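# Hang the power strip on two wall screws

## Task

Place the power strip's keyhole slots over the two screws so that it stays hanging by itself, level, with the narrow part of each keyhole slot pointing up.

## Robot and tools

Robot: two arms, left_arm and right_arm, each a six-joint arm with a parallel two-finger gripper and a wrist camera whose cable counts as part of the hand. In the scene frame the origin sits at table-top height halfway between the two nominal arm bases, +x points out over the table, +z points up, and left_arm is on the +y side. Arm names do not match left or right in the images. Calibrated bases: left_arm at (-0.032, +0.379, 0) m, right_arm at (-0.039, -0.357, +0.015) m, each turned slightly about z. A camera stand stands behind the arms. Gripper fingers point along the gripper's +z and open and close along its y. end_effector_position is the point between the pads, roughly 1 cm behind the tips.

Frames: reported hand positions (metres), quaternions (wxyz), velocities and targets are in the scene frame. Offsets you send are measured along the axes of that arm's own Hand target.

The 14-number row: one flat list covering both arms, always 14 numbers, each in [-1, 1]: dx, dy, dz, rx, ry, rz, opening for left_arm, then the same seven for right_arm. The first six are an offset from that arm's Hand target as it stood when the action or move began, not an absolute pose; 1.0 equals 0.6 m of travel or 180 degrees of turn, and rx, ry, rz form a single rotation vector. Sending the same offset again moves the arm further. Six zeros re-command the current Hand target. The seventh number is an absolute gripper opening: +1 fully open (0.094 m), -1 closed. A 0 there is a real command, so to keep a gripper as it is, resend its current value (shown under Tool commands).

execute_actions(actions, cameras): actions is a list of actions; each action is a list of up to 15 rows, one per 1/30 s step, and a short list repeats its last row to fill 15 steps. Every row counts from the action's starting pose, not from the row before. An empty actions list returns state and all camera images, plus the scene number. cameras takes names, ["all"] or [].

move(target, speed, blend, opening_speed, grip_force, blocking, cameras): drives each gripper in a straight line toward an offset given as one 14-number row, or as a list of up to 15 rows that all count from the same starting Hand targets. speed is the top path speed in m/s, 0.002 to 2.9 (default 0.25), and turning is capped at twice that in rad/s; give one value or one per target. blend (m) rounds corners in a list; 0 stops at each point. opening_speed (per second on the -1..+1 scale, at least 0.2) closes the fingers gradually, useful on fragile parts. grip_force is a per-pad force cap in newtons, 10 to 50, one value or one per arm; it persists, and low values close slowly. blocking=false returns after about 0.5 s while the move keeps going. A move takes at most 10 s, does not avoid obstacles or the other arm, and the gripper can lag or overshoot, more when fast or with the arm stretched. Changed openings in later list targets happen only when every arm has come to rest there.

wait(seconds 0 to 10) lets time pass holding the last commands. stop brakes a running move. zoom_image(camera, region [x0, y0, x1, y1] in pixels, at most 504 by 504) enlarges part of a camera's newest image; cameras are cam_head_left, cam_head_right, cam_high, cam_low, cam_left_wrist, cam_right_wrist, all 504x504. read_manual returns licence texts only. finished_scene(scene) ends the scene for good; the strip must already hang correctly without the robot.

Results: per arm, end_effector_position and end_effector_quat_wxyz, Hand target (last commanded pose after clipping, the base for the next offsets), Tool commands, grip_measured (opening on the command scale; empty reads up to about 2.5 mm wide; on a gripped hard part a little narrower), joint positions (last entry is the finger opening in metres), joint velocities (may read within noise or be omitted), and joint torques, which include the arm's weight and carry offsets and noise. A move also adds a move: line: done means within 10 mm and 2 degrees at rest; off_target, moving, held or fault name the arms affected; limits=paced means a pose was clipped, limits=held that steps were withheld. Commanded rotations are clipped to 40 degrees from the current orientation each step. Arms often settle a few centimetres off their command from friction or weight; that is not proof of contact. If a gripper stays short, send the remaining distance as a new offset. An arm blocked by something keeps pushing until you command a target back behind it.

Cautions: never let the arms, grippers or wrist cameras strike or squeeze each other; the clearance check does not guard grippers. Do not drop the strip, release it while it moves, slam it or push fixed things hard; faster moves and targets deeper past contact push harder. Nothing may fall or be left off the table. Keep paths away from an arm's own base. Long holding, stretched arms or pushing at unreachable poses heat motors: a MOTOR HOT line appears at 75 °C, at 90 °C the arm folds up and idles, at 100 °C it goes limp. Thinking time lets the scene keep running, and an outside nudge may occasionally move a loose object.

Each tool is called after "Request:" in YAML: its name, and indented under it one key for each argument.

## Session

Request:
execute_actions:
  actions: []

Scene clock: 0.00 s.
left_arm: end_effector_position=(+0.3378, +0.4354, +0.2488) grip_measured=+1.000 end_effector_quat_wxyz=(+0.648, -0.144, +0.733, -0.150) | right_arm: end_effector_position=(+0.2302, -0.2589, +0.2423) grip_measured=+1.000 end_effector_quat_wxyz=(+0.437, +0.045, +0.862, +0.251)
Joint positions: left_arm=[0.28 1.047 0.53 0.395 0.342 -0.38 0.094] | right_arm=[0.245 0.739 0.72 -0.51 -0.232 0.44 0.094]
Joint velocities: within noise
Joint torques (N m): no reading
Heat: left arm: 25 °C; right arm: 26 °C.
Hand target: left_arm +0.3375, +0.4352, +0.2524; +0.650, -0.142, +0.731, -0.149 | right_arm +0.2315, -0.2584, +0.2528; +0.450, +0.041, +0.855, +0.254
Tool commands: left_gripper/opening=+1.0 right_gripper/opening=+1.0
camera_calibration:
cam_left_wrist: T_world_to_cam=[[-0.000856236, -0.847073, 0.531476, 0.230885], [-0.750998, -0.350391, -0.559668, 0.560441], [0.660304, -0.399616, -0.63585, 0.203599], [0, 0, 0, 1]] pos_world=[0.28665, 0.473311, 0.320409]
cam_right_wrist: T_world_to_cam=[[0.18616, -0.919657, -0.345795, -0.204834], [-0.956597, -0.0893411, -0.277382, 0.280724], [0.224203, 0.382424, -0.896373, 0.365483], [0, 0, 0, 1]] pos_world=[0.224729, -0.303067, 0.334646]

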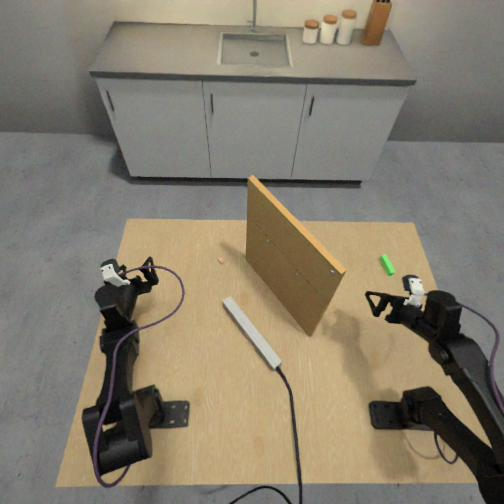

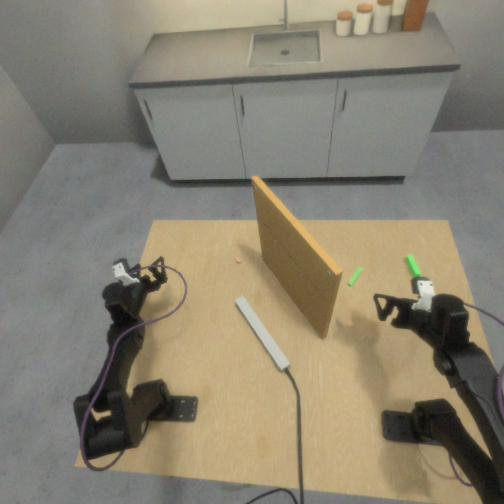

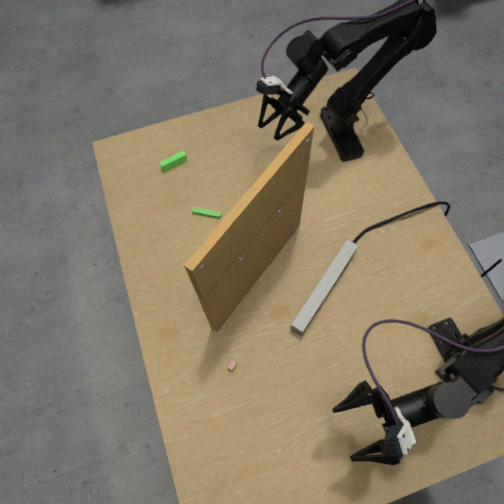

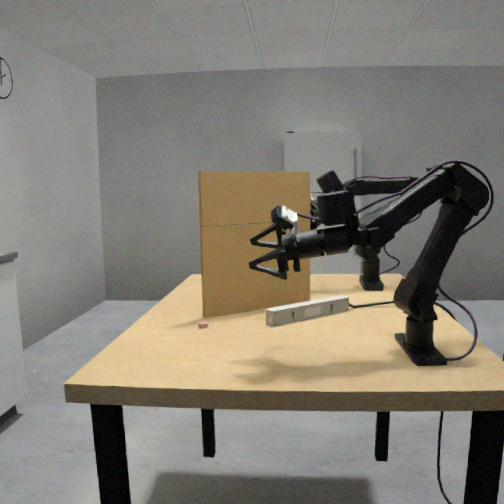

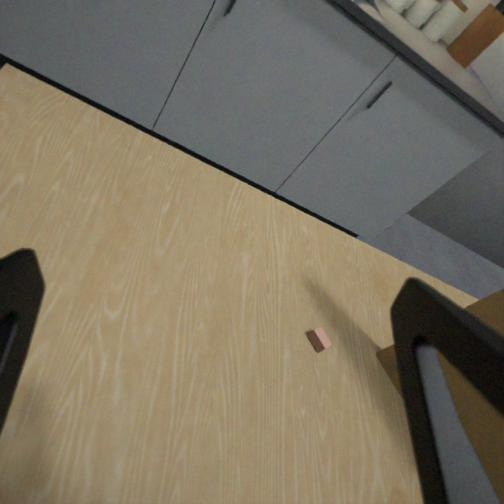

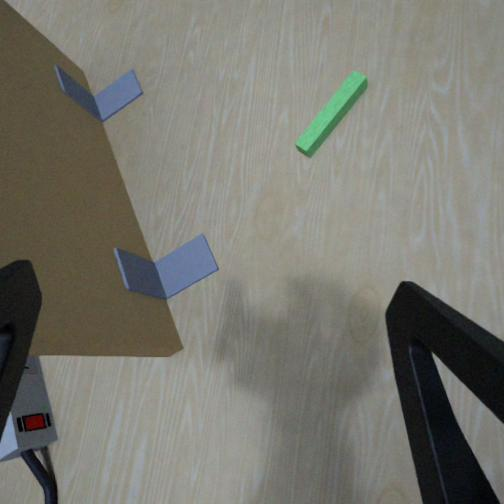

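Request:
zoom_image:
  camera: "cam_low"
  region: [190, 160, 370, 340]

Request:
zoom_image:
  camera: "cam_high"
  region: [180, 120, 380, 340]

Request:
zoom_image:
  camera: "cam_head_left"
  region: [210, 170, 360, 390]

Request:
zoom_image:
  camera: "cam_head_right"
  region: [220, 170, 370, 390]

Scaled by 2.800 from the camera's 504x504 image, which has a finer 720x720 frame.

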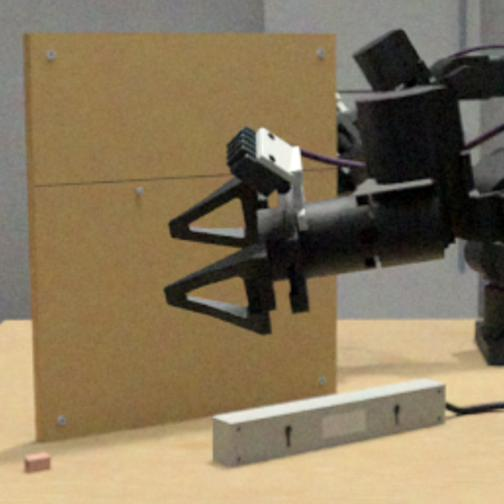

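Scaled by 2.291 from the camera's 504x504 image, which has a finer 720x720 frame.

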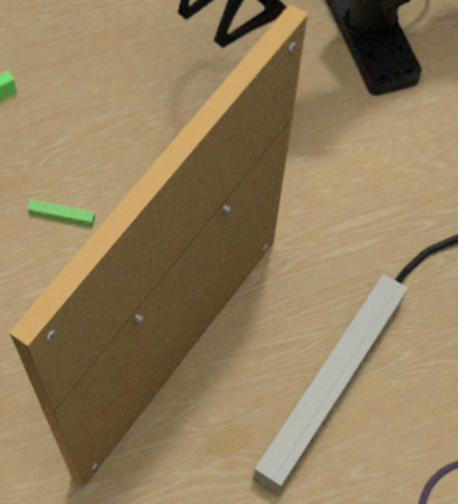

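Scaled by 2.291 from the camera's 504x504 image, which has a finer 720x720 frame.

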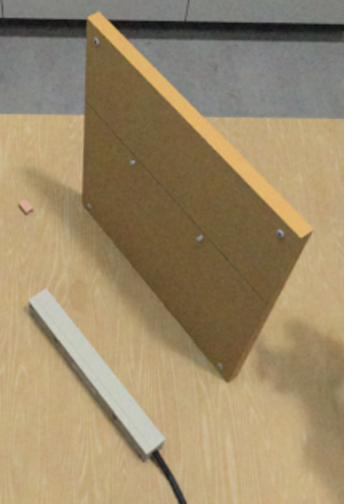

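Scaled by 2.291 from the camera's 504x504 image, which has a finer 720x720 frame.

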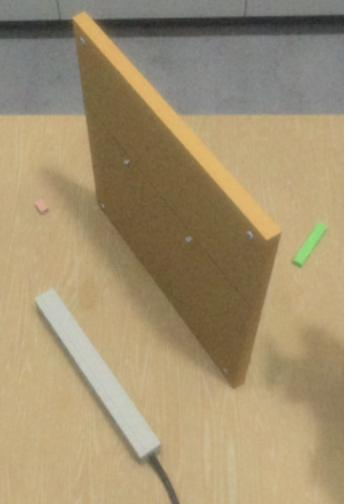

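Request:
zoom_image:
  camera: "cam_low"
  region: [260, 290, 355, 330]

Scaled by 5.305 from the camera's 504x504 image, which has a finer 720x720 frame.

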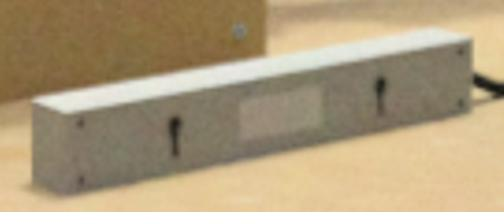

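Request:
move:
  target: [0.328,-0.462,-0.232,-0.247,0.395,-0.074,0.8,0,0,0,0,0,0,1]
  cameras: ["cam_left_wrist","cam_head_left","cam_high"]

Scene clock: 87.00 s.
left_arm: end_effector_position=(+0.1816, +0.1090, +0.2022) grip_measured=+0.802 end_effector_quat_wxyz=(+0.016, -0.324, +0.945, -0.036) | right_arm: end_effector_position=(+0.2302, -0.2589, +0.2423) grip_measured=+1.000 end_effector_quat_wxyz=(+0.437, +0.045, +0.862, +0.251)
Joint positions: left_arm=[-0.94 1.818 1.89 -1.565 -0.006 -1.569 0.085] | right_arm=[0.245 0.739 0.72 -0.51 -0.232 0.44 0.094]
Joint torques (N m): left_arm=[-0.12 -6.8 8.03 0.28 0.05 -0.13] | right_arm=[-0.03 -0.53 10 1.76 -0.1 -0.01]
Heat: left arm: 30 °C; right arm: 33 °C.
Hand target: left_arm +0.1807, +0.1070, +0.2007; +0.000, -0.328, +0.945, -0.001 | right_arm +0.2315, -0.2584, +0.2528; +0.450, +0.041, +0.855, +0.254
Off the commanded pose: left_arm 0.003 m, 4 deg | right_arm 0.011 m, 2 deg.
joint sent to its limit (left arm) — joint 4 (wrist pitch), lower limit. The joint targets are off in orientation, not in position.
move: off_target (left_arm, right_arm)
camera_calibration:
cam_left_wrist: T_world_to_cam=[[0.712867, -0.692312, 0.111915, -0.0825998], [-0.569123, -0.47785, 0.669148, 0.0351594], [-0.40978, -0.540707, -0.734654, 0.376238], [0, 0, 0, 1]] pos_world=[0.233068, 0.163051, 0.262122]
Images, in order (width x height): cam_head_left 504x504, cam_high 504x504, cam_left_wrist 504x504.

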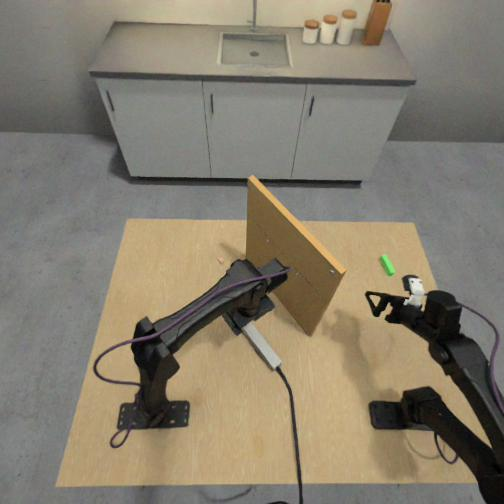

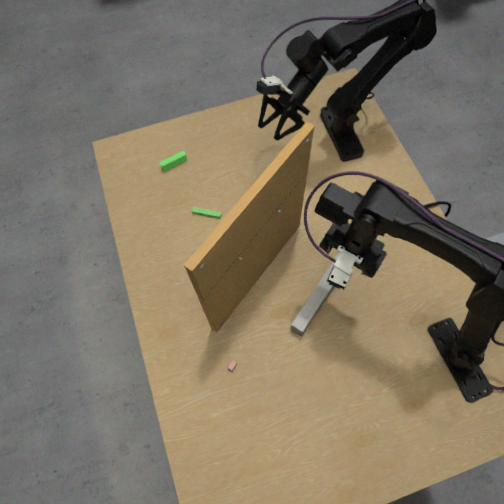

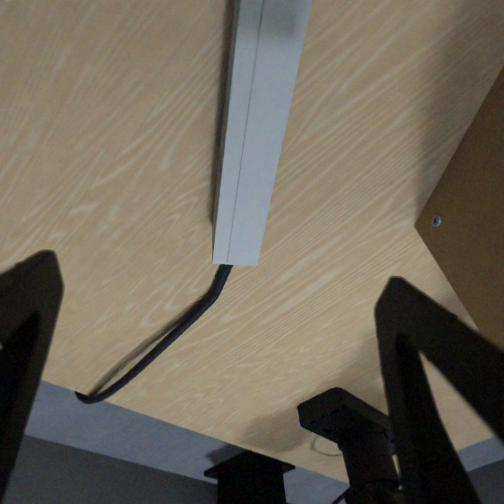

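Request:
move:
  target: [0,-0.025,0.17,0,0,0,1,0,0,0,0,0,0,1]
  cameras: ["cam_left_wrist","cam_low","cam_high"]

Request:
zoom_image:
  camera: "cam_low"
  region: [240, 220, 380, 340]

Scene clock: 111.40 s.
left_arm: end_effector_position=(+0.1909, +0.0965, +0.1043) grip_measured=+0.998 end_effector_quat_wxyz=(+0.004, -0.325, +0.946, -0.006) | right_arm: end_effector_position=(+0.2302, -0.2589, +0.2423) grip_measured=+1.000 end_effector_quat_wxyz=(+0.437, +0.045, +0.862, +0.251)
Joint positions: left_arm=[-0.94 1.897 1.602 -1.262 -0.004 -1.569 0.094] | right_arm=[0.245 0.739 0.72 -0.51 -0.232 0.44 0.094]
Joint torques (N m): left_arm=[-0.16 -8.39 6.31 0.37 0.01 -0.14] | right_arm=[-0.03 -0.51 10 1.77 -0.1 -0.01]
Heat: left arm: 29 °C; right arm: 34 °C.
Hand target: left_arm +0.1901, +0.0951, +0.0987; +0.000, -0.328, +0.945, -0.001 | right_arm +0.2315, -0.2584, +0.2528; +0.450, +0.041, +0.855, +0.254
Off the commanded pose: left_arm 0.006 m, 1 deg | right_arm 0.011 m, 2 deg.
move: off_target (right_arm)
camera_calibration:
cam_left_wrist: T_world_to_cam=[[0.716344, -0.696069, 0.0483621, -0.0806552], [-0.541616, -0.511018, 0.667467, 0.0980271], [-0.439889, -0.50433, -0.743067, 0.304512], [0, 0, 0, 1]] pos_world=[0.244822, 0.147527, 0.164744]
Images, in order (width x height): cam_high 504x504, cam_low 504x504, cam_left_wrist 504x504.

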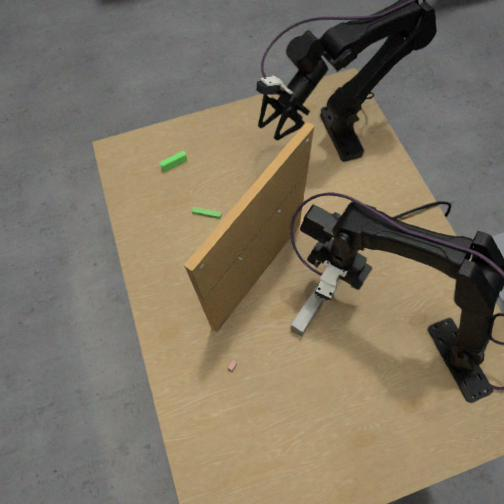

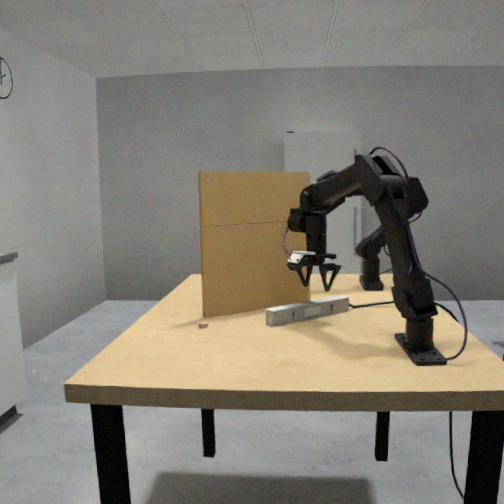

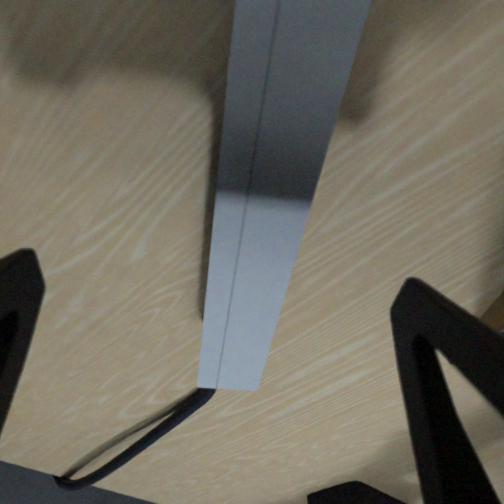

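Scaled by 3.600 from the camera's 504x504 image, which has a finer 720x720 frame.

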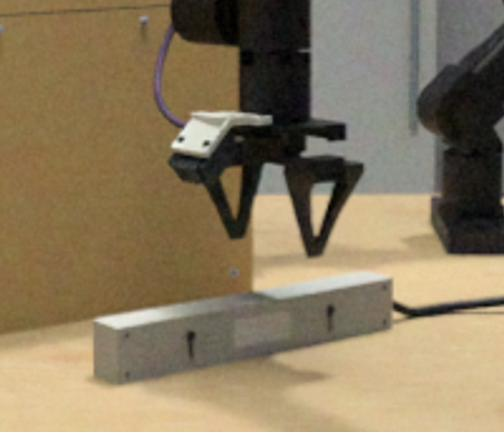

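Request:
move:
  target:
    - [0,-0.005,0.115,0,0,0,1,0,0,0,0,0,0,1]
    - [0,-0.005,0.115,0,0,0,-0.6,0,0,0,0,0,0,1]
  speed: 0.12
  opening_speed: 0.6
  grip_force: [25,50]
  cameras: ["cam_left_wrist","cam_low"]

Request:
zoom_image:
  camera: "cam_low"
  region: [240, 220, 380, 340]

Scene clock: 126.43 s.
left_arm: end_effector_position=(+0.1968, +0.0889, +0.0384) grip_measured=-0.287 end_effector_quat_wxyz=(+0.008, -0.325, +0.946, -0.017) | right_arm: end_effector_position=(+0.2302, -0.2589, +0.2423) grip_measured=+1.000 end_effector_quat_wxyz=(+0.437, +0.045, +0.862, +0.251)
Joint positions: left_arm=[-0.94 1.955 1.414 -0.992 -0.004 -1.569 0.034] | right_arm=[0.245 0.739 0.72 -0.51 -0.232 0.44 0.094]
Joint torques (N m): left_arm=[-0.23 -8.17 5.72 0.26 0.04 -0.15] | right_arm=[-0.02 -0.51 10 1.77 -0.1 -0.01]
Heat: left arm: 28 °C; right arm: 34 °C.
Hand target: left_arm +0.1920, +0.0926, +0.0297; +0.000, -0.328, +0.945, -0.001 | right_arm +0.2315, -0.2584, +0.2528; +0.450, +0.041, +0.855, +0.254
Off the commanded pose: left_arm 0.011 m, 2 deg | right_arm 0.011 m, 2 deg.
grip_force (N): 25, 50
move: off_target (left_arm, right_arm)
camera_calibration:
cam_left_wrist: T_world_to_cam=[[0.715481, -0.69486, 0.0724992, -0.0878465], [-0.551611, -0.498181, 0.668985, 0.142171], [-0.428733, -0.518637, -0.739732, 0.253302], [0, 0, 0, 1]] pos_world=[0.249875, 0.141158, 0.0986342]
Images, in order (width x height): cam_low 504x504, cam_left_wrist 504x504.

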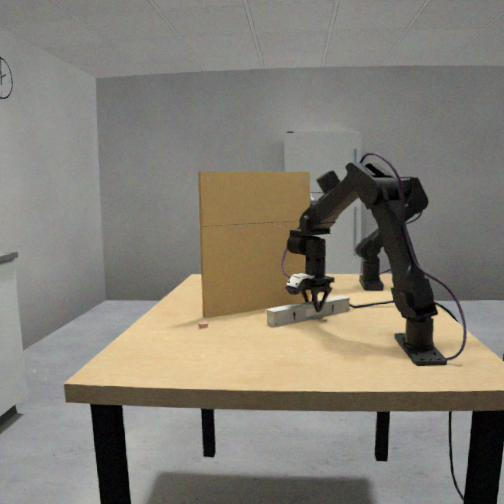

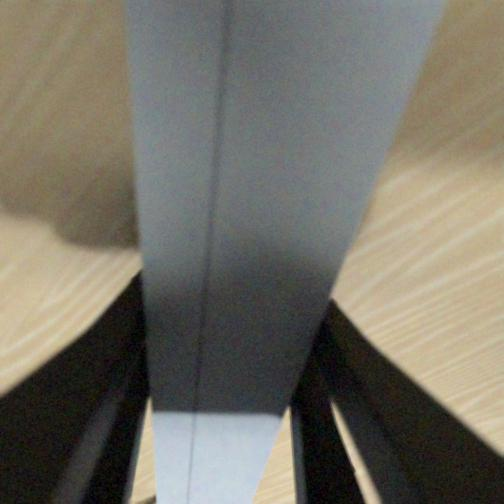

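Scaled by 3.600 from the camera's 504x504 image, which has a finer 720x720 frame.

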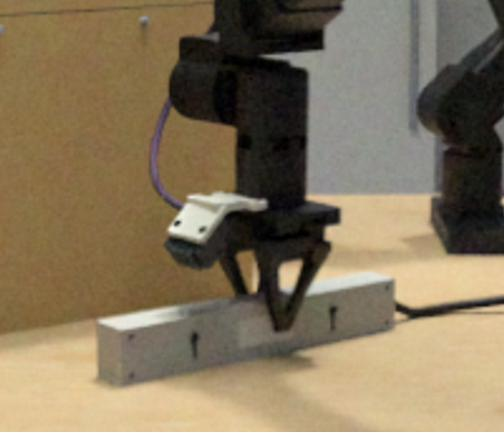

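Request:
move:
  target:
    - [0,0,-0.035,0,0,0,-0.6,0,0,0,0,0,0,1]
    - [0,0.075,-0.03,0.333,0,0,-0.6,0,0,0,0,0,0,1]
  speed: 0.12
  cameras: ["cam_left_wrist","cam_low","cam_high"]

Request:
zoom_image:
  camera: "cam_low"
  region: [240, 220, 380, 340]

Scene clock: 142.10 s.
left_arm: end_effector_position=(+0.1610, +0.1326, +0.0395) grip_measured=-0.288 end_effector_quat_wxyz=(+0.155, -0.288, +0.828, -0.455) | right_arm: end_effector_position=(+0.2302, -0.2589, +0.2423) grip_measured=+1.000 end_effector_quat_wxyz=(+0.437, +0.045, +0.862, +0.251)
Joint positions: left_arm=[-0.944 1.28 0.141 0.572 -0.003 -1.58 0.033] | right_arm=[0.245 0.739 0.72 -0.51 -0.232 0.44 0.094]
Joint torques (N m): left_arm=[-0.9 -2.66 5.41 2.62 -0.12 0] | right_arm=[-0.03 -0.51 10.02 1.77 -0.1 0]
Heat: left arm: 28 °C; right arm: 35 °C.
Hand target: left_arm +0.1641, +0.1280, +0.0476; +0.164, -0.284, +0.818, -0.473 | right_arm +0.2315, -0.2584, +0.2528; +0.450, +0.041, +0.855, +0.254
Off the commanded pose: left_arm 0.010 m, 3 deg | right_arm 0.011 m, 2 deg.
grip_force (N): 25, 50
move: off_target (left_arm, right_arm)
camera_calibration:
cam_left_wrist: T_world_to_cam=[[0.42304, -0.306724, 0.852618, -0.0671094], [-0.901182, -0.0444054, 0.431161, 0.148949], [-0.0943864, -0.950762, -0.295199, 0.247258], [0, 0, 0, 1]] pos_world=[0.185958, 0.221114, 0.0659881]
Images, in order (width x height): cam_high 504x504, cam_low 504x504, cam_left_wrist 504x504.

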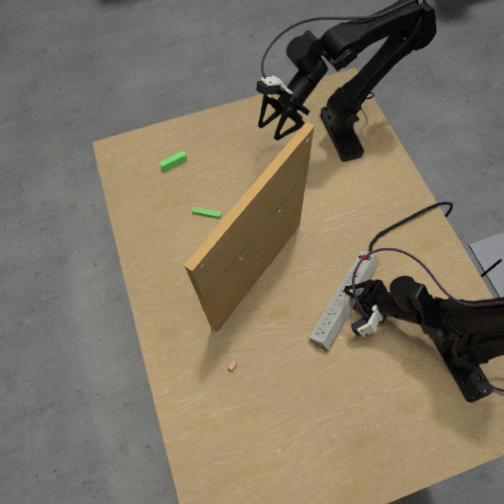

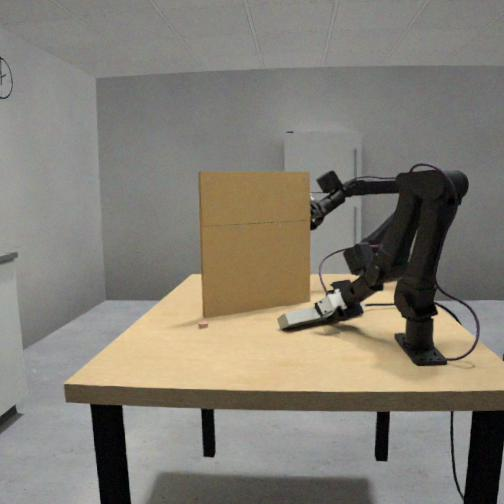

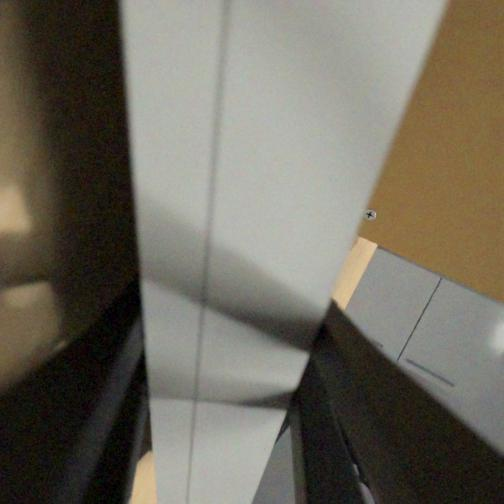

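Scaled by 3.600 from the camera's 504x504 image, which has a finer 720x720 frame.

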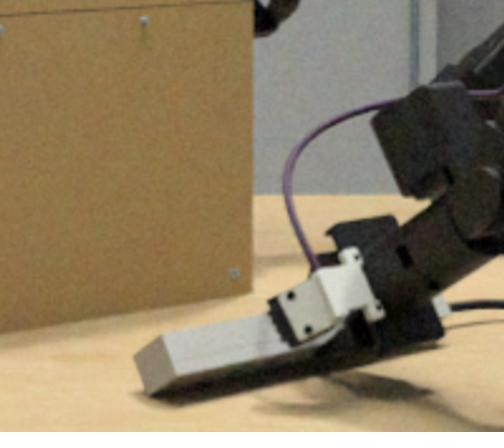

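Request:
move:
  target:
    - [0,0.005,0.005,0.045,0,0,-0.6,0,0,0,0,0,0,1]
    - [0,0.005,0.005,0.045,0,0,0.0,0,0,0,0,0,0,1]
  speed: 0.05
  opening_speed: 0.4
  cameras: ["cam_left_wrist","cam_low"]

Request:
zoom_image:
  camera: "cam_low"
  region: [240, 220, 380, 340]

Scene clock: 151.33 s.
left_arm: end_effector_position=(+0.1654, +0.1256, +0.0471) grip_measured=-0.002 end_effector_quat_wxyz=(+0.181, -0.271, +0.780, -0.535) | right_arm: end_effector_position=(+0.2302, -0.2589, +0.2423) grip_measured=+1.000 end_effector_quat_wxyz=(+0.437, +0.045, +0.862, +0.251)
Joint positions: left_arm=[-0.947 1.59 0.028 1.19 -0.004 -1.581 0.047] | right_arm=[0.245 0.739 0.72 -0.51 -0.232 0.44 0.094]
Joint torques (N m): left_arm=[-0.73 -3.02 3.23 2.28 -0.12 0.01] | right_arm=[-0.02 -0.51 10 1.76 -0.1 0]
Heat: left arm: 30 °C; right arm: 35 °C.
Hand target: left_arm +0.1648, +0.1271, +0.0436; +0.184, -0.272, +0.782, -0.529 | right_arm +0.2315, -0.2584, +0.2528; +0.450, +0.041, +0.855, +0.254
Off the commanded pose: left_arm 0.004 m, 1 deg | right_arm 0.011 m, 2 deg.
grip_force (N): 25, 50
move: off_target (right_arm)
camera_calibration:
cam_left_wrist: T_world_to_cam=[[0.315982, -0.168636, 0.933658, -0.0809679], [-0.946222, 0.0160003, 0.323123, 0.154255], [-0.069429, -0.985549, -0.154511, 0.236943], [0, 0, 0, 1]] pos_world=[0.187994, 0.217397, 0.0623633]
Images, in order (width x height): cam_low 504x504, cam_left_wrist 504x504.

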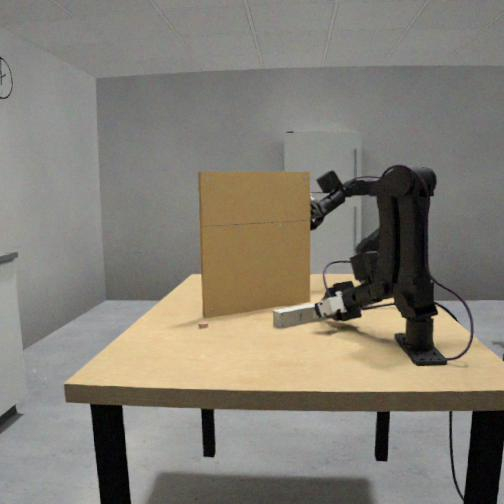

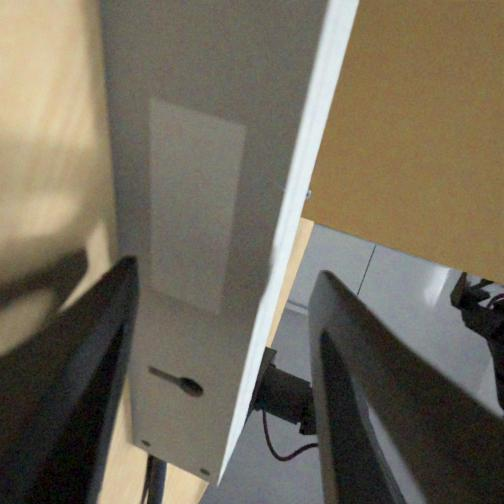

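Scaled by 3.600 from the camera's 504x504 image, which has a finer 720x720 frame.

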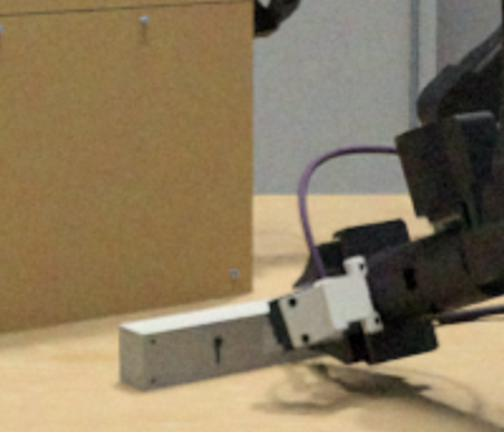

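Request:
move:
  target:
    - [0,0,0,0,0,0,-0.6,0,0,0,0,0,0,1]
    - [0,-0.02,0,0,0,0,-0.6,0,0,0,0,0,0,1]
  speed: 0.05
  opening_speed: 0.3
  grip_force: [40,50]
  cameras: ["cam_left_wrist","cam_low"]

Request:
zoom_image:
  camera: "cam_low"
  region: [240, 220, 380, 340]

Scene clock: 189.73 s.
left_arm: end_effector_position=(+0.1647, +0.1265, +0.0488) grip_measured=-0.598 end_effector_quat_wxyz=(+0.178, -0.273, +0.786, -0.525) | right_arm: end_effector_position=(+0.2302, -0.2589, +0.2423) grip_measured=+1.000 end_effector_quat_wxyz=(+0.437, +0.045, +0.862, +0.251)
Joint positions: left_arm=[-0.947 1.499 0.042 1.063 -0.004 -1.581 0.019] | right_arm=[0.245 0.739 0.72 -0.51 -0.232 0.44 0.094]
Joint torques (N m): left_arm=[-0.47 -5.31 5.23 2.02 -0.13 0.06] | right_arm=[-0.03 -0.51 10.02 1.77 -0.1 -0.01]
Heat: left arm: 35 °C; right arm: 36 °C.
Hand target: left_arm +0.1676, +0.1236, +0.0547; +0.184, -0.272, +0.782, -0.529 | right_arm +0.2315, -0.2584, +0.2528; +0.450, +0.041, +0.855, +0.254
Off the commanded pose: left_arm 0.007 m, 1 deg | right_arm 0.011 m, 2 deg.
grip_force (N): 40, 50
move: off_target (right_arm)
camera_calibration:
cam_left_wrist: T_world_to_cam=[[0.329173, -0.185785, 0.925813, -0.081887], [-0.941541, 0.00990141, 0.336752, 0.152392], [-0.0717302, -0.982541, -0.171665, 0.238821], [0, 0, 0, 1]] pos_world=[0.187569, 0.217929, 0.0654909]
Images, in order (width x height): cam_low 504x504, cam_left_wrist 504x504.

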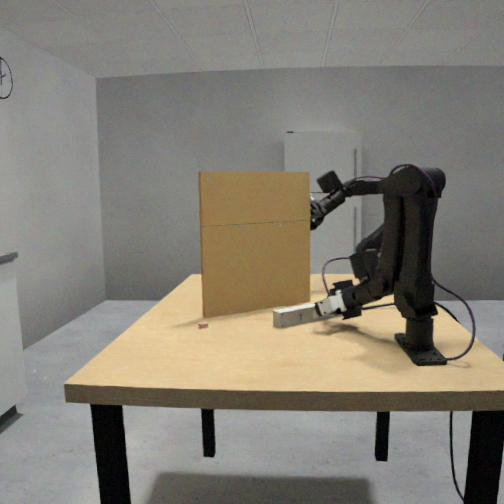

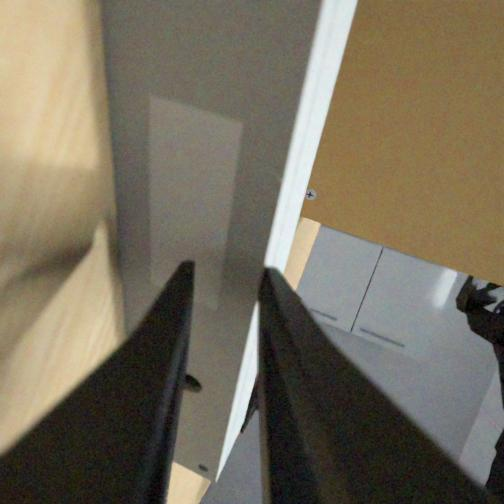

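Scaled by 3.600 from the camera's 504x504 image, which has a finer 720x720 frame.

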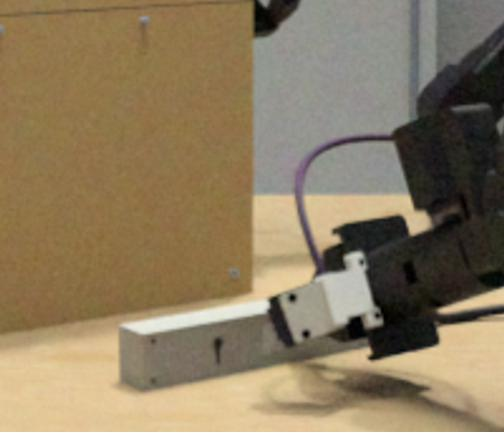

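Request:
move:
  target:
    - [0,0,-0.167,0,0,0,0.9,0,0,0,0,0,0,1]
    - [0,-0.116,-0.0015,-0.378,0,0,0.9,0,0,0,0,0,0,1]
  speed: 0.15
  cameras: ["cam_left_wrist","cam_low"]

Scene clock: 209.93 s.
left_arm: end_effector_position=(+0.1224, +0.1787, +0.1082) grip_measured=+0.898 end_effector_quat_wxyz=(+0.188, -0.263, +0.766, -0.556) | right_arm: end_effector_position=(+0.2302, -0.2589, +0.2423) grip_measured=+1.000 end_effector_quat_wxyz=(+0.437, +0.045, +0.862, +0.251)
Joint positions: left_arm=[-0.963 0.22 0.02 -0.117 -0.017 -1.581 0.089] | right_arm=[0.245 0.739 0.72 -0.51 -0.232 0.44 0.094]
Joint torques (N m): left_arm=[0.02 1.72 7.76 2.25 -0.01 0] | right_arm=[-0.02 -0.51 10.02 1.77 -0.1 -0.01]
Heat: left arm: 34 °C; right arm: 36 °C.
Hand target: left_arm +0.1224, +0.1786, +0.1078; +0.188, -0.263, +0.766, -0.555 (not the last commanded pose) | right_arm +0.2315, -0.2584, +0.2528; +0.450, +0.041, +0.855, +0.254
Off the commanded pose: left_arm 0.097 m, 72 deg | right_arm 0.011 m, 2 deg.
grip_force (N): 40, 50
move: held (left_arm; a check stopped the path), off_target (right_arm); path passed 1 of 2 targets; limits=held
pose unreachable (left arm): on one or more control steps of this call, first in action 0 (counted from 0), this arm could not follow its commanded pose, so it was not sent that pose on those steps. It may still have moved: this result reports where it is.
cause: moving toward the commanded pose would bring two parts of the arm too close to each other (its upper arm (the part past joint 2) and its wrist (the part past joint 5), with joints 3 (elbow) to 5 (wrist yaw) between them, 10 mm apart when it was first held).
camera_calibration:
cam_left_wrist: T_world_to_cam=[[0.2808, -0.131138, 0.950765, -0.11984], [-0.95734, 0.0321243, 0.287173, 0.0953185], [-0.0682019, -0.990844, -0.116523, 0.292378], [0, 0, 0, 1]] pos_world=[0.144844, 0.270923, 0.120636]
Images, in order (width x height): cam_low 504x504, cam_left_wrist 504x504.

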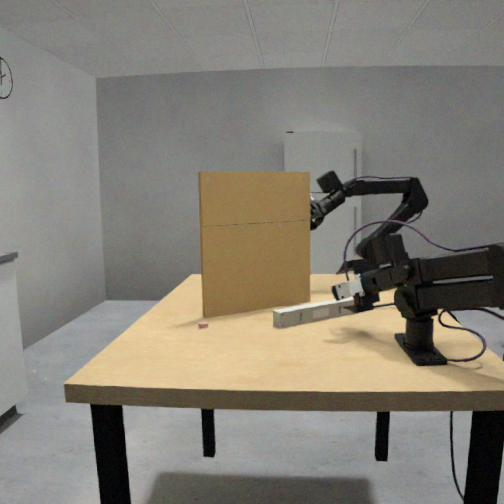

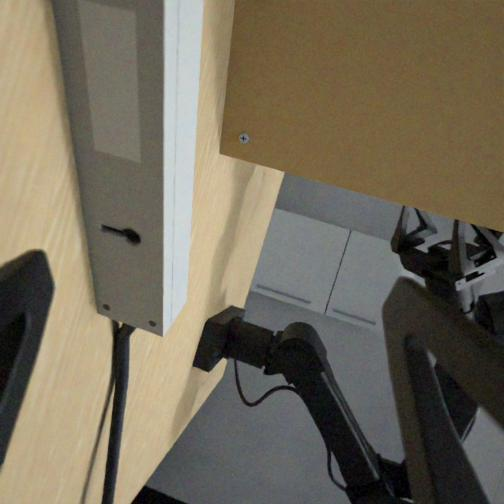

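Request:
move:
  target:
    - [0,-0.216,0.017,-0.15,0,0,0.9,0,0,0,0,0,0,1]
    - [0,-0.097,0.137,-0.4,0,0,0.9,0,0,0,0,0,0,1]
  speed: 0.15
  blend: 0.03
  cameras: ["cam_left_wrist","cam_low"]

Scene clock: 222.17 s.
left_arm: end_effector_position=(+0.1798, +0.1023, +0.1389) grip_measured=+0.898 end_effector_quat_wxyz=(+0.003, -0.324, +0.946, -0.006) | right_arm: end_effector_position=(+0.2302, -0.2589, +0.2423) grip_measured=+1.000 end_effector_quat_wxyz=(+0.437, +0.045, +0.862, +0.251)
Joint positions: left_arm=[-0.954 1.852 1.68 -1.385 -0.001 -1.581 0.089] | right_arm=[0.245 0.739 0.72 -0.51 -0.232 0.44 0.094]
Joint torques (N m): left_arm=[0.68 -7.15 8.29 0.13 0.03 0.01] | right_arm=[-0.03 -0.51 10 1.77 -0.1 -0.01]
Heat: left arm: 34 °C; right arm: 37 °C.
Hand target: left_arm +0.1814, +0.1024, +0.1373; -0.003, -0.323, +0.946, +0.002 | right_arm +0.2315, -0.2584, +0.2528; +0.450, +0.041, +0.855, +0.254
Off the commanded pose: left_arm 0.002 m, 1 deg | right_arm 0.011 m, 2 deg.
grip_force (N): 40, 50
move: off_target (right_arm)
camera_calibration:
cam_left_wrist: T_world_to_cam=[[0.714853, -0.697605, 0.0482977, -0.0698003], [-0.541266, -0.508272, 0.669844, 0.0712593], [-0.442738, -0.504982, -0.740929, 0.328515], [0, 0, 0, 1]] pos_world=[0.233914, 0.15342, 0.199045]
Images, in order (width x height): cam_low 504x504, cam_left_wrist 504x504.

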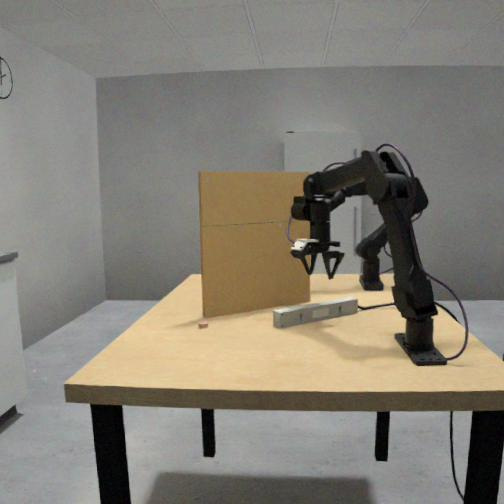

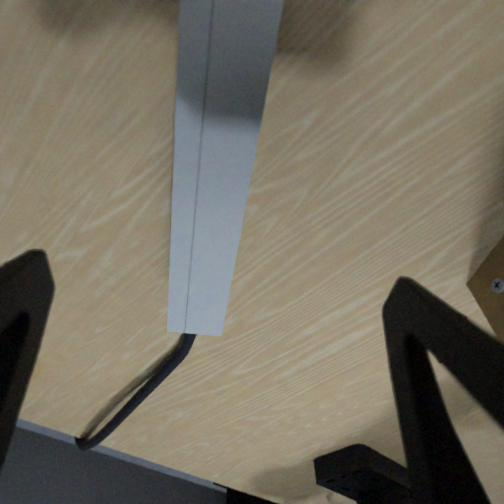

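Request:
move:
  target:
    - [0,0.012,0.168,0,0,0,0.5,0,0,0,0,0,0,1]
    - [0,0.012,0.168,0,0,0,-0.6,0,0,0,0,0,0,1]
    - [0,0.012,0.12,0,0,0,-0.6,0,0,0,0,0,0,1]
    - [0,0.085,0.142,0.36,0,0,-0.6,0,0,0,0,0,0,1]
  speed: 0.15
  opening_speed: 1
  grip_force: [30,50]
  cameras: ["cam_left_wrist","cam_low"]

Request:
zoom_image:
  camera: "cam_low"
  region: [240, 220, 380, 340]

Scene clock: 245.73 s.
left_arm: end_effector_position=(+0.1451, +0.1459, +0.0424) grip_measured=-0.290 end_effector_quat_wxyz=(+0.157, -0.279, +0.812, -0.488) | right_arm: end_effector_position=(+0.2302, -0.2589, +0.2423) grip_measured=+1.000 end_effector_quat_wxyz=(+0.437, +0.045, +0.862, +0.251)
Joint positions: left_arm=[-0.954 1.184 0.017 0.673 0.006 -1.587 0.033] | right_arm=[0.245 0.739 0.72 -0.51 -0.232 0.44 0.094]
Joint torques (N m): left_arm=[-0.24 -1.68 5.22 2.75 -0.19 0.08] | right_arm=[-0.03 -0.51 10.02 1.77 -0.1 -0.01]
Heat: left arm: 32 °C; right arm: 37 °C.
Hand target: left_arm +0.1497, +0.1428, +0.0525; +0.171, -0.274, +0.800, -0.506 | right_arm +0.2315, -0.2584, +0.2528; +0.450, +0.041, +0.855, +0.254
Off the commanded pose: left_arm 0.011 m, 3 deg | right_arm 0.011 m, 2 deg.
grip_force (N): 30, 50
move: off_target (left_arm, right_arm)
camera_calibration:
cam_left_wrist: T_world_to_cam=[[0.388003, -0.256804, 0.885158, -0.0623358], [-0.916448, -0.00552218, 0.400117, 0.131819], [-0.0978637, -0.966448, -0.23749, 0.259648], [0, 0, 0, 1]] pos_world=[0.170402, 0.235656, 0.0640977]
Images, in order (width x height): cam_low 504x504, cam_left_wrist 504x504.

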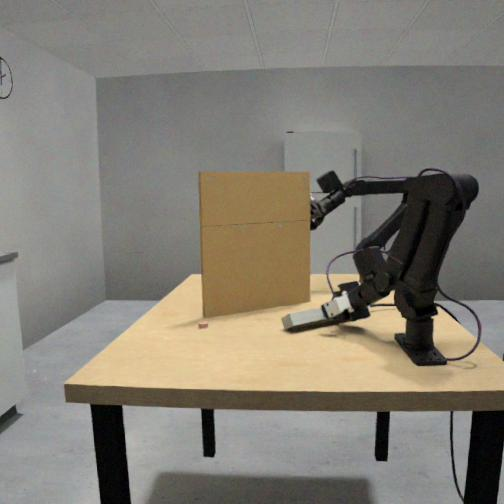

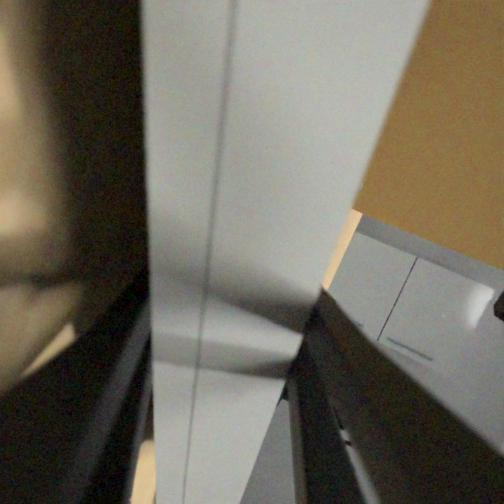

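Scaled by 3.600 from the camera's 504x504 image, which has a finer 720x720 frame.

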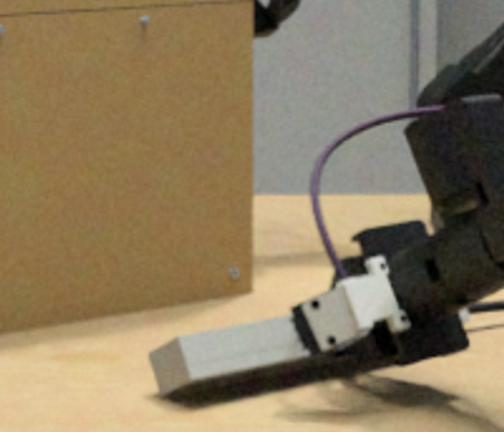

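Request:
move:
  target:
    - [0,0.012,0,0,0,0,-0.6,0,0,0,0,0,0,1]
    - [0,0.0,-0.0,0,0,0,-0.12,0,0,0,0,0,0,1]
    - [0,0.0,-0.08,0,0,0,-0.12,0,0,0,0,0,0,1]
  speed: 0.06
  opening_speed: 0.8
  cameras: ["cam_left_wrist","cam_low"]

Request:
zoom_image:
  camera: "cam_low"
  region: [240, 220, 380, 340]

Scene clock: 258.10 s.
left_arm: end_effector_position=(+0.1244, +0.1741, +0.0770) grip_measured=-0.122 end_effector_quat_wxyz=(+0.165, -0.275, +0.799, -0.508) | right_arm: end_effector_position=(+0.2302, -0.2589, +0.2423) grip_measured=+1.000 end_effector_quat_wxyz=(+0.437, +0.045, +0.862, +0.251)
Joint positions: left_arm=[-0.954 0.468 0.015 0.01 0.003 -1.587 0.041] | right_arm=[0.245 0.739 0.72 -0.51 -0.232 0.44 0.094]
Joint torques (N m): left_arm=[-0.8 -0.42 7.16 1.92 -0.19 0.07] | right_arm=[-0.02 -0.51 10.02 1.77 -0.1 0]
Heat: left arm: 35 °C; right arm: 37 °C.
Hand target: left_arm +0.1232, +0.1772, +0.0729; +0.171, -0.275, +0.800, -0.506 | right_arm +0.2315, -0.2584, +0.2528; +0.450, +0.041, +0.855, +0.254
Off the commanded pose: left_arm 0.005 m, 1 deg | right_arm 0.011 m, 2 deg.
joint sent to its limit (left arm) — joint 3 (elbow), lower limit, where the elbow is as bent as it goes. The joint targets still meet the commanded pose.
grip_force (N): 30, 50
move: off_target (right_arm); target 2's new opening was sent with left_arm's hand 0.013 m and 3 deg from that target
camera_calibration:
cam_left_wrist: T_world_to_cam=[[0.360028, -0.219571, 0.906735, -0.0823348], [-0.928774, 0.00740964, 0.370573, 0.100697], [-0.0880858, -0.975568, -0.201265, 0.290705], [0, 0, 0, 1]] pos_world=[0.148775, 0.264778, 0.0958488]
Images, in order (width x height): cam_low 504x504, cam_left_wrist 504x504.

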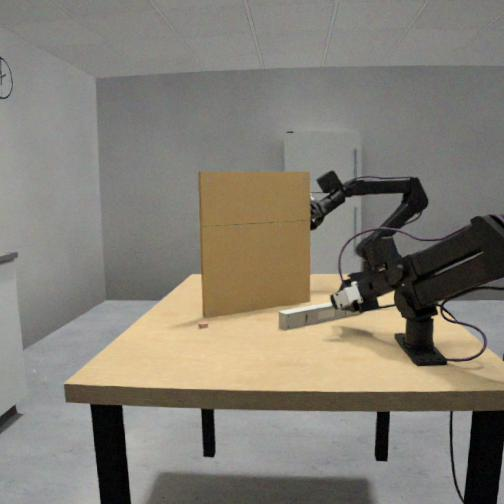

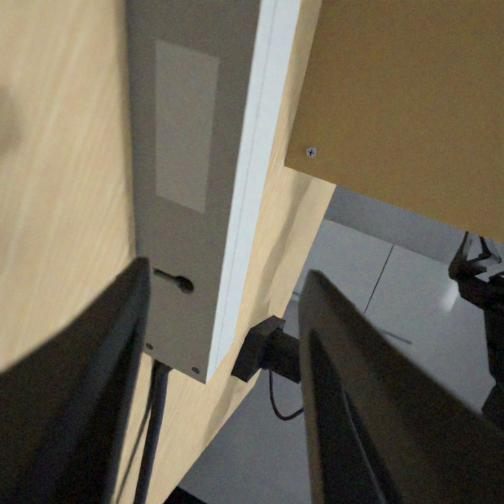

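Scaled by 3.600 from the camera's 504x504 image, which has a finer 720x720 frame.

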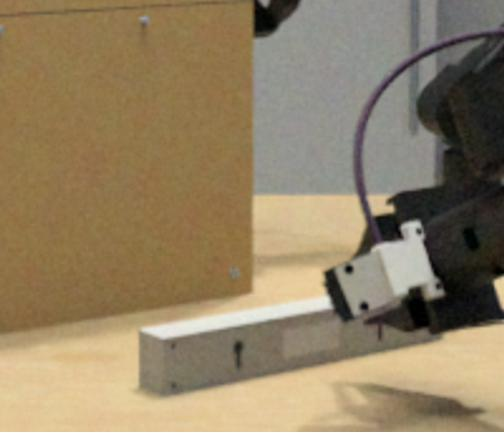

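Request:
move:
  target:
    - [0,-0.209,-0.028,-0.15,0,0,0.5,0,0,0,0,0,0,1]
    - [0,-0.16,0.074,-0.36,0,0,0.5,0,0,0,0,0,0,1]
  speed: 0.15
  blend: [0.03,0]
  cameras: ["cam_left_wrist","cam_low"]

Scene clock: 294.20 s.
left_arm: end_effector_position=(+0.1711, +0.1127, +0.1417) grip_measured=+0.498 end_effector_quat_wxyz=(+0.001, -0.324, +0.946, -0.007) | right_arm: end_effector_position=(+0.2302, -0.2589, +0.2423) grip_measured=+1.000 end_effector_quat_wxyz=(+0.437, +0.045, +0.862, +0.251)
Joint positions: left_arm=[-0.954 1.799 1.625 -1.383 0.003 -1.581 0.07] | right_arm=[0.245 0.739 0.72 -0.51 -0.232 0.44 0.094]
Joint torques (N m): left_arm=[0.69 -6.9 8.51 0.12 0.03 0.04] | right_arm=[-0.03 -0.51 10.02 1.76 -0.1 -0.01]
Heat: left arm: 34 °C; right arm: 38 °C.
Hand target: left_arm +0.1733, +0.1130, +0.1406; -0.003, -0.323, +0.946, +0.001 | right_arm +0.2315, -0.2584, +0.2528; +0.450, +0.041, +0.855, +0.254
Off the commanded pose: left_arm 0.003 m, 1 deg | right_arm 0.011 m, 2 deg.
grip_force (N): 30, 50
move: off_target (right_arm)
camera_calibration:
cam_left_wrist: T_world_to_cam=[[0.714996, -0.69755, 0.0469472, -0.0564256], [-0.53889, -0.507096, 0.672645, 0.0690194], [-0.445397, -0.506238, -0.738474, 0.332204], [0, 0, 0, 1]] pos_world=[0.225501, 0.163814, 0.201548]
Images, in order (width x height): cam_low 504x504, cam_left_wrist 504x504.

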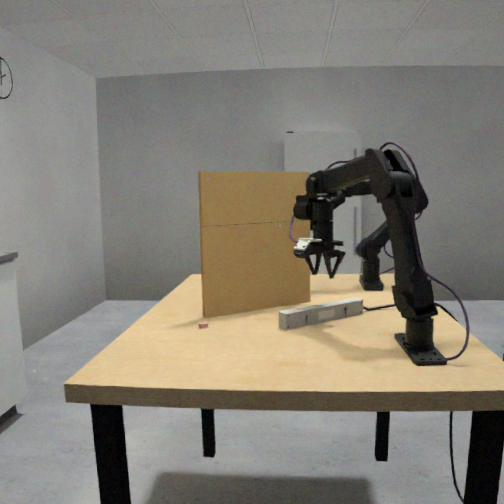

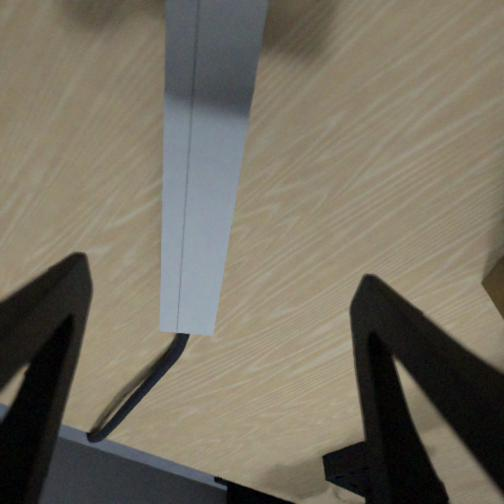

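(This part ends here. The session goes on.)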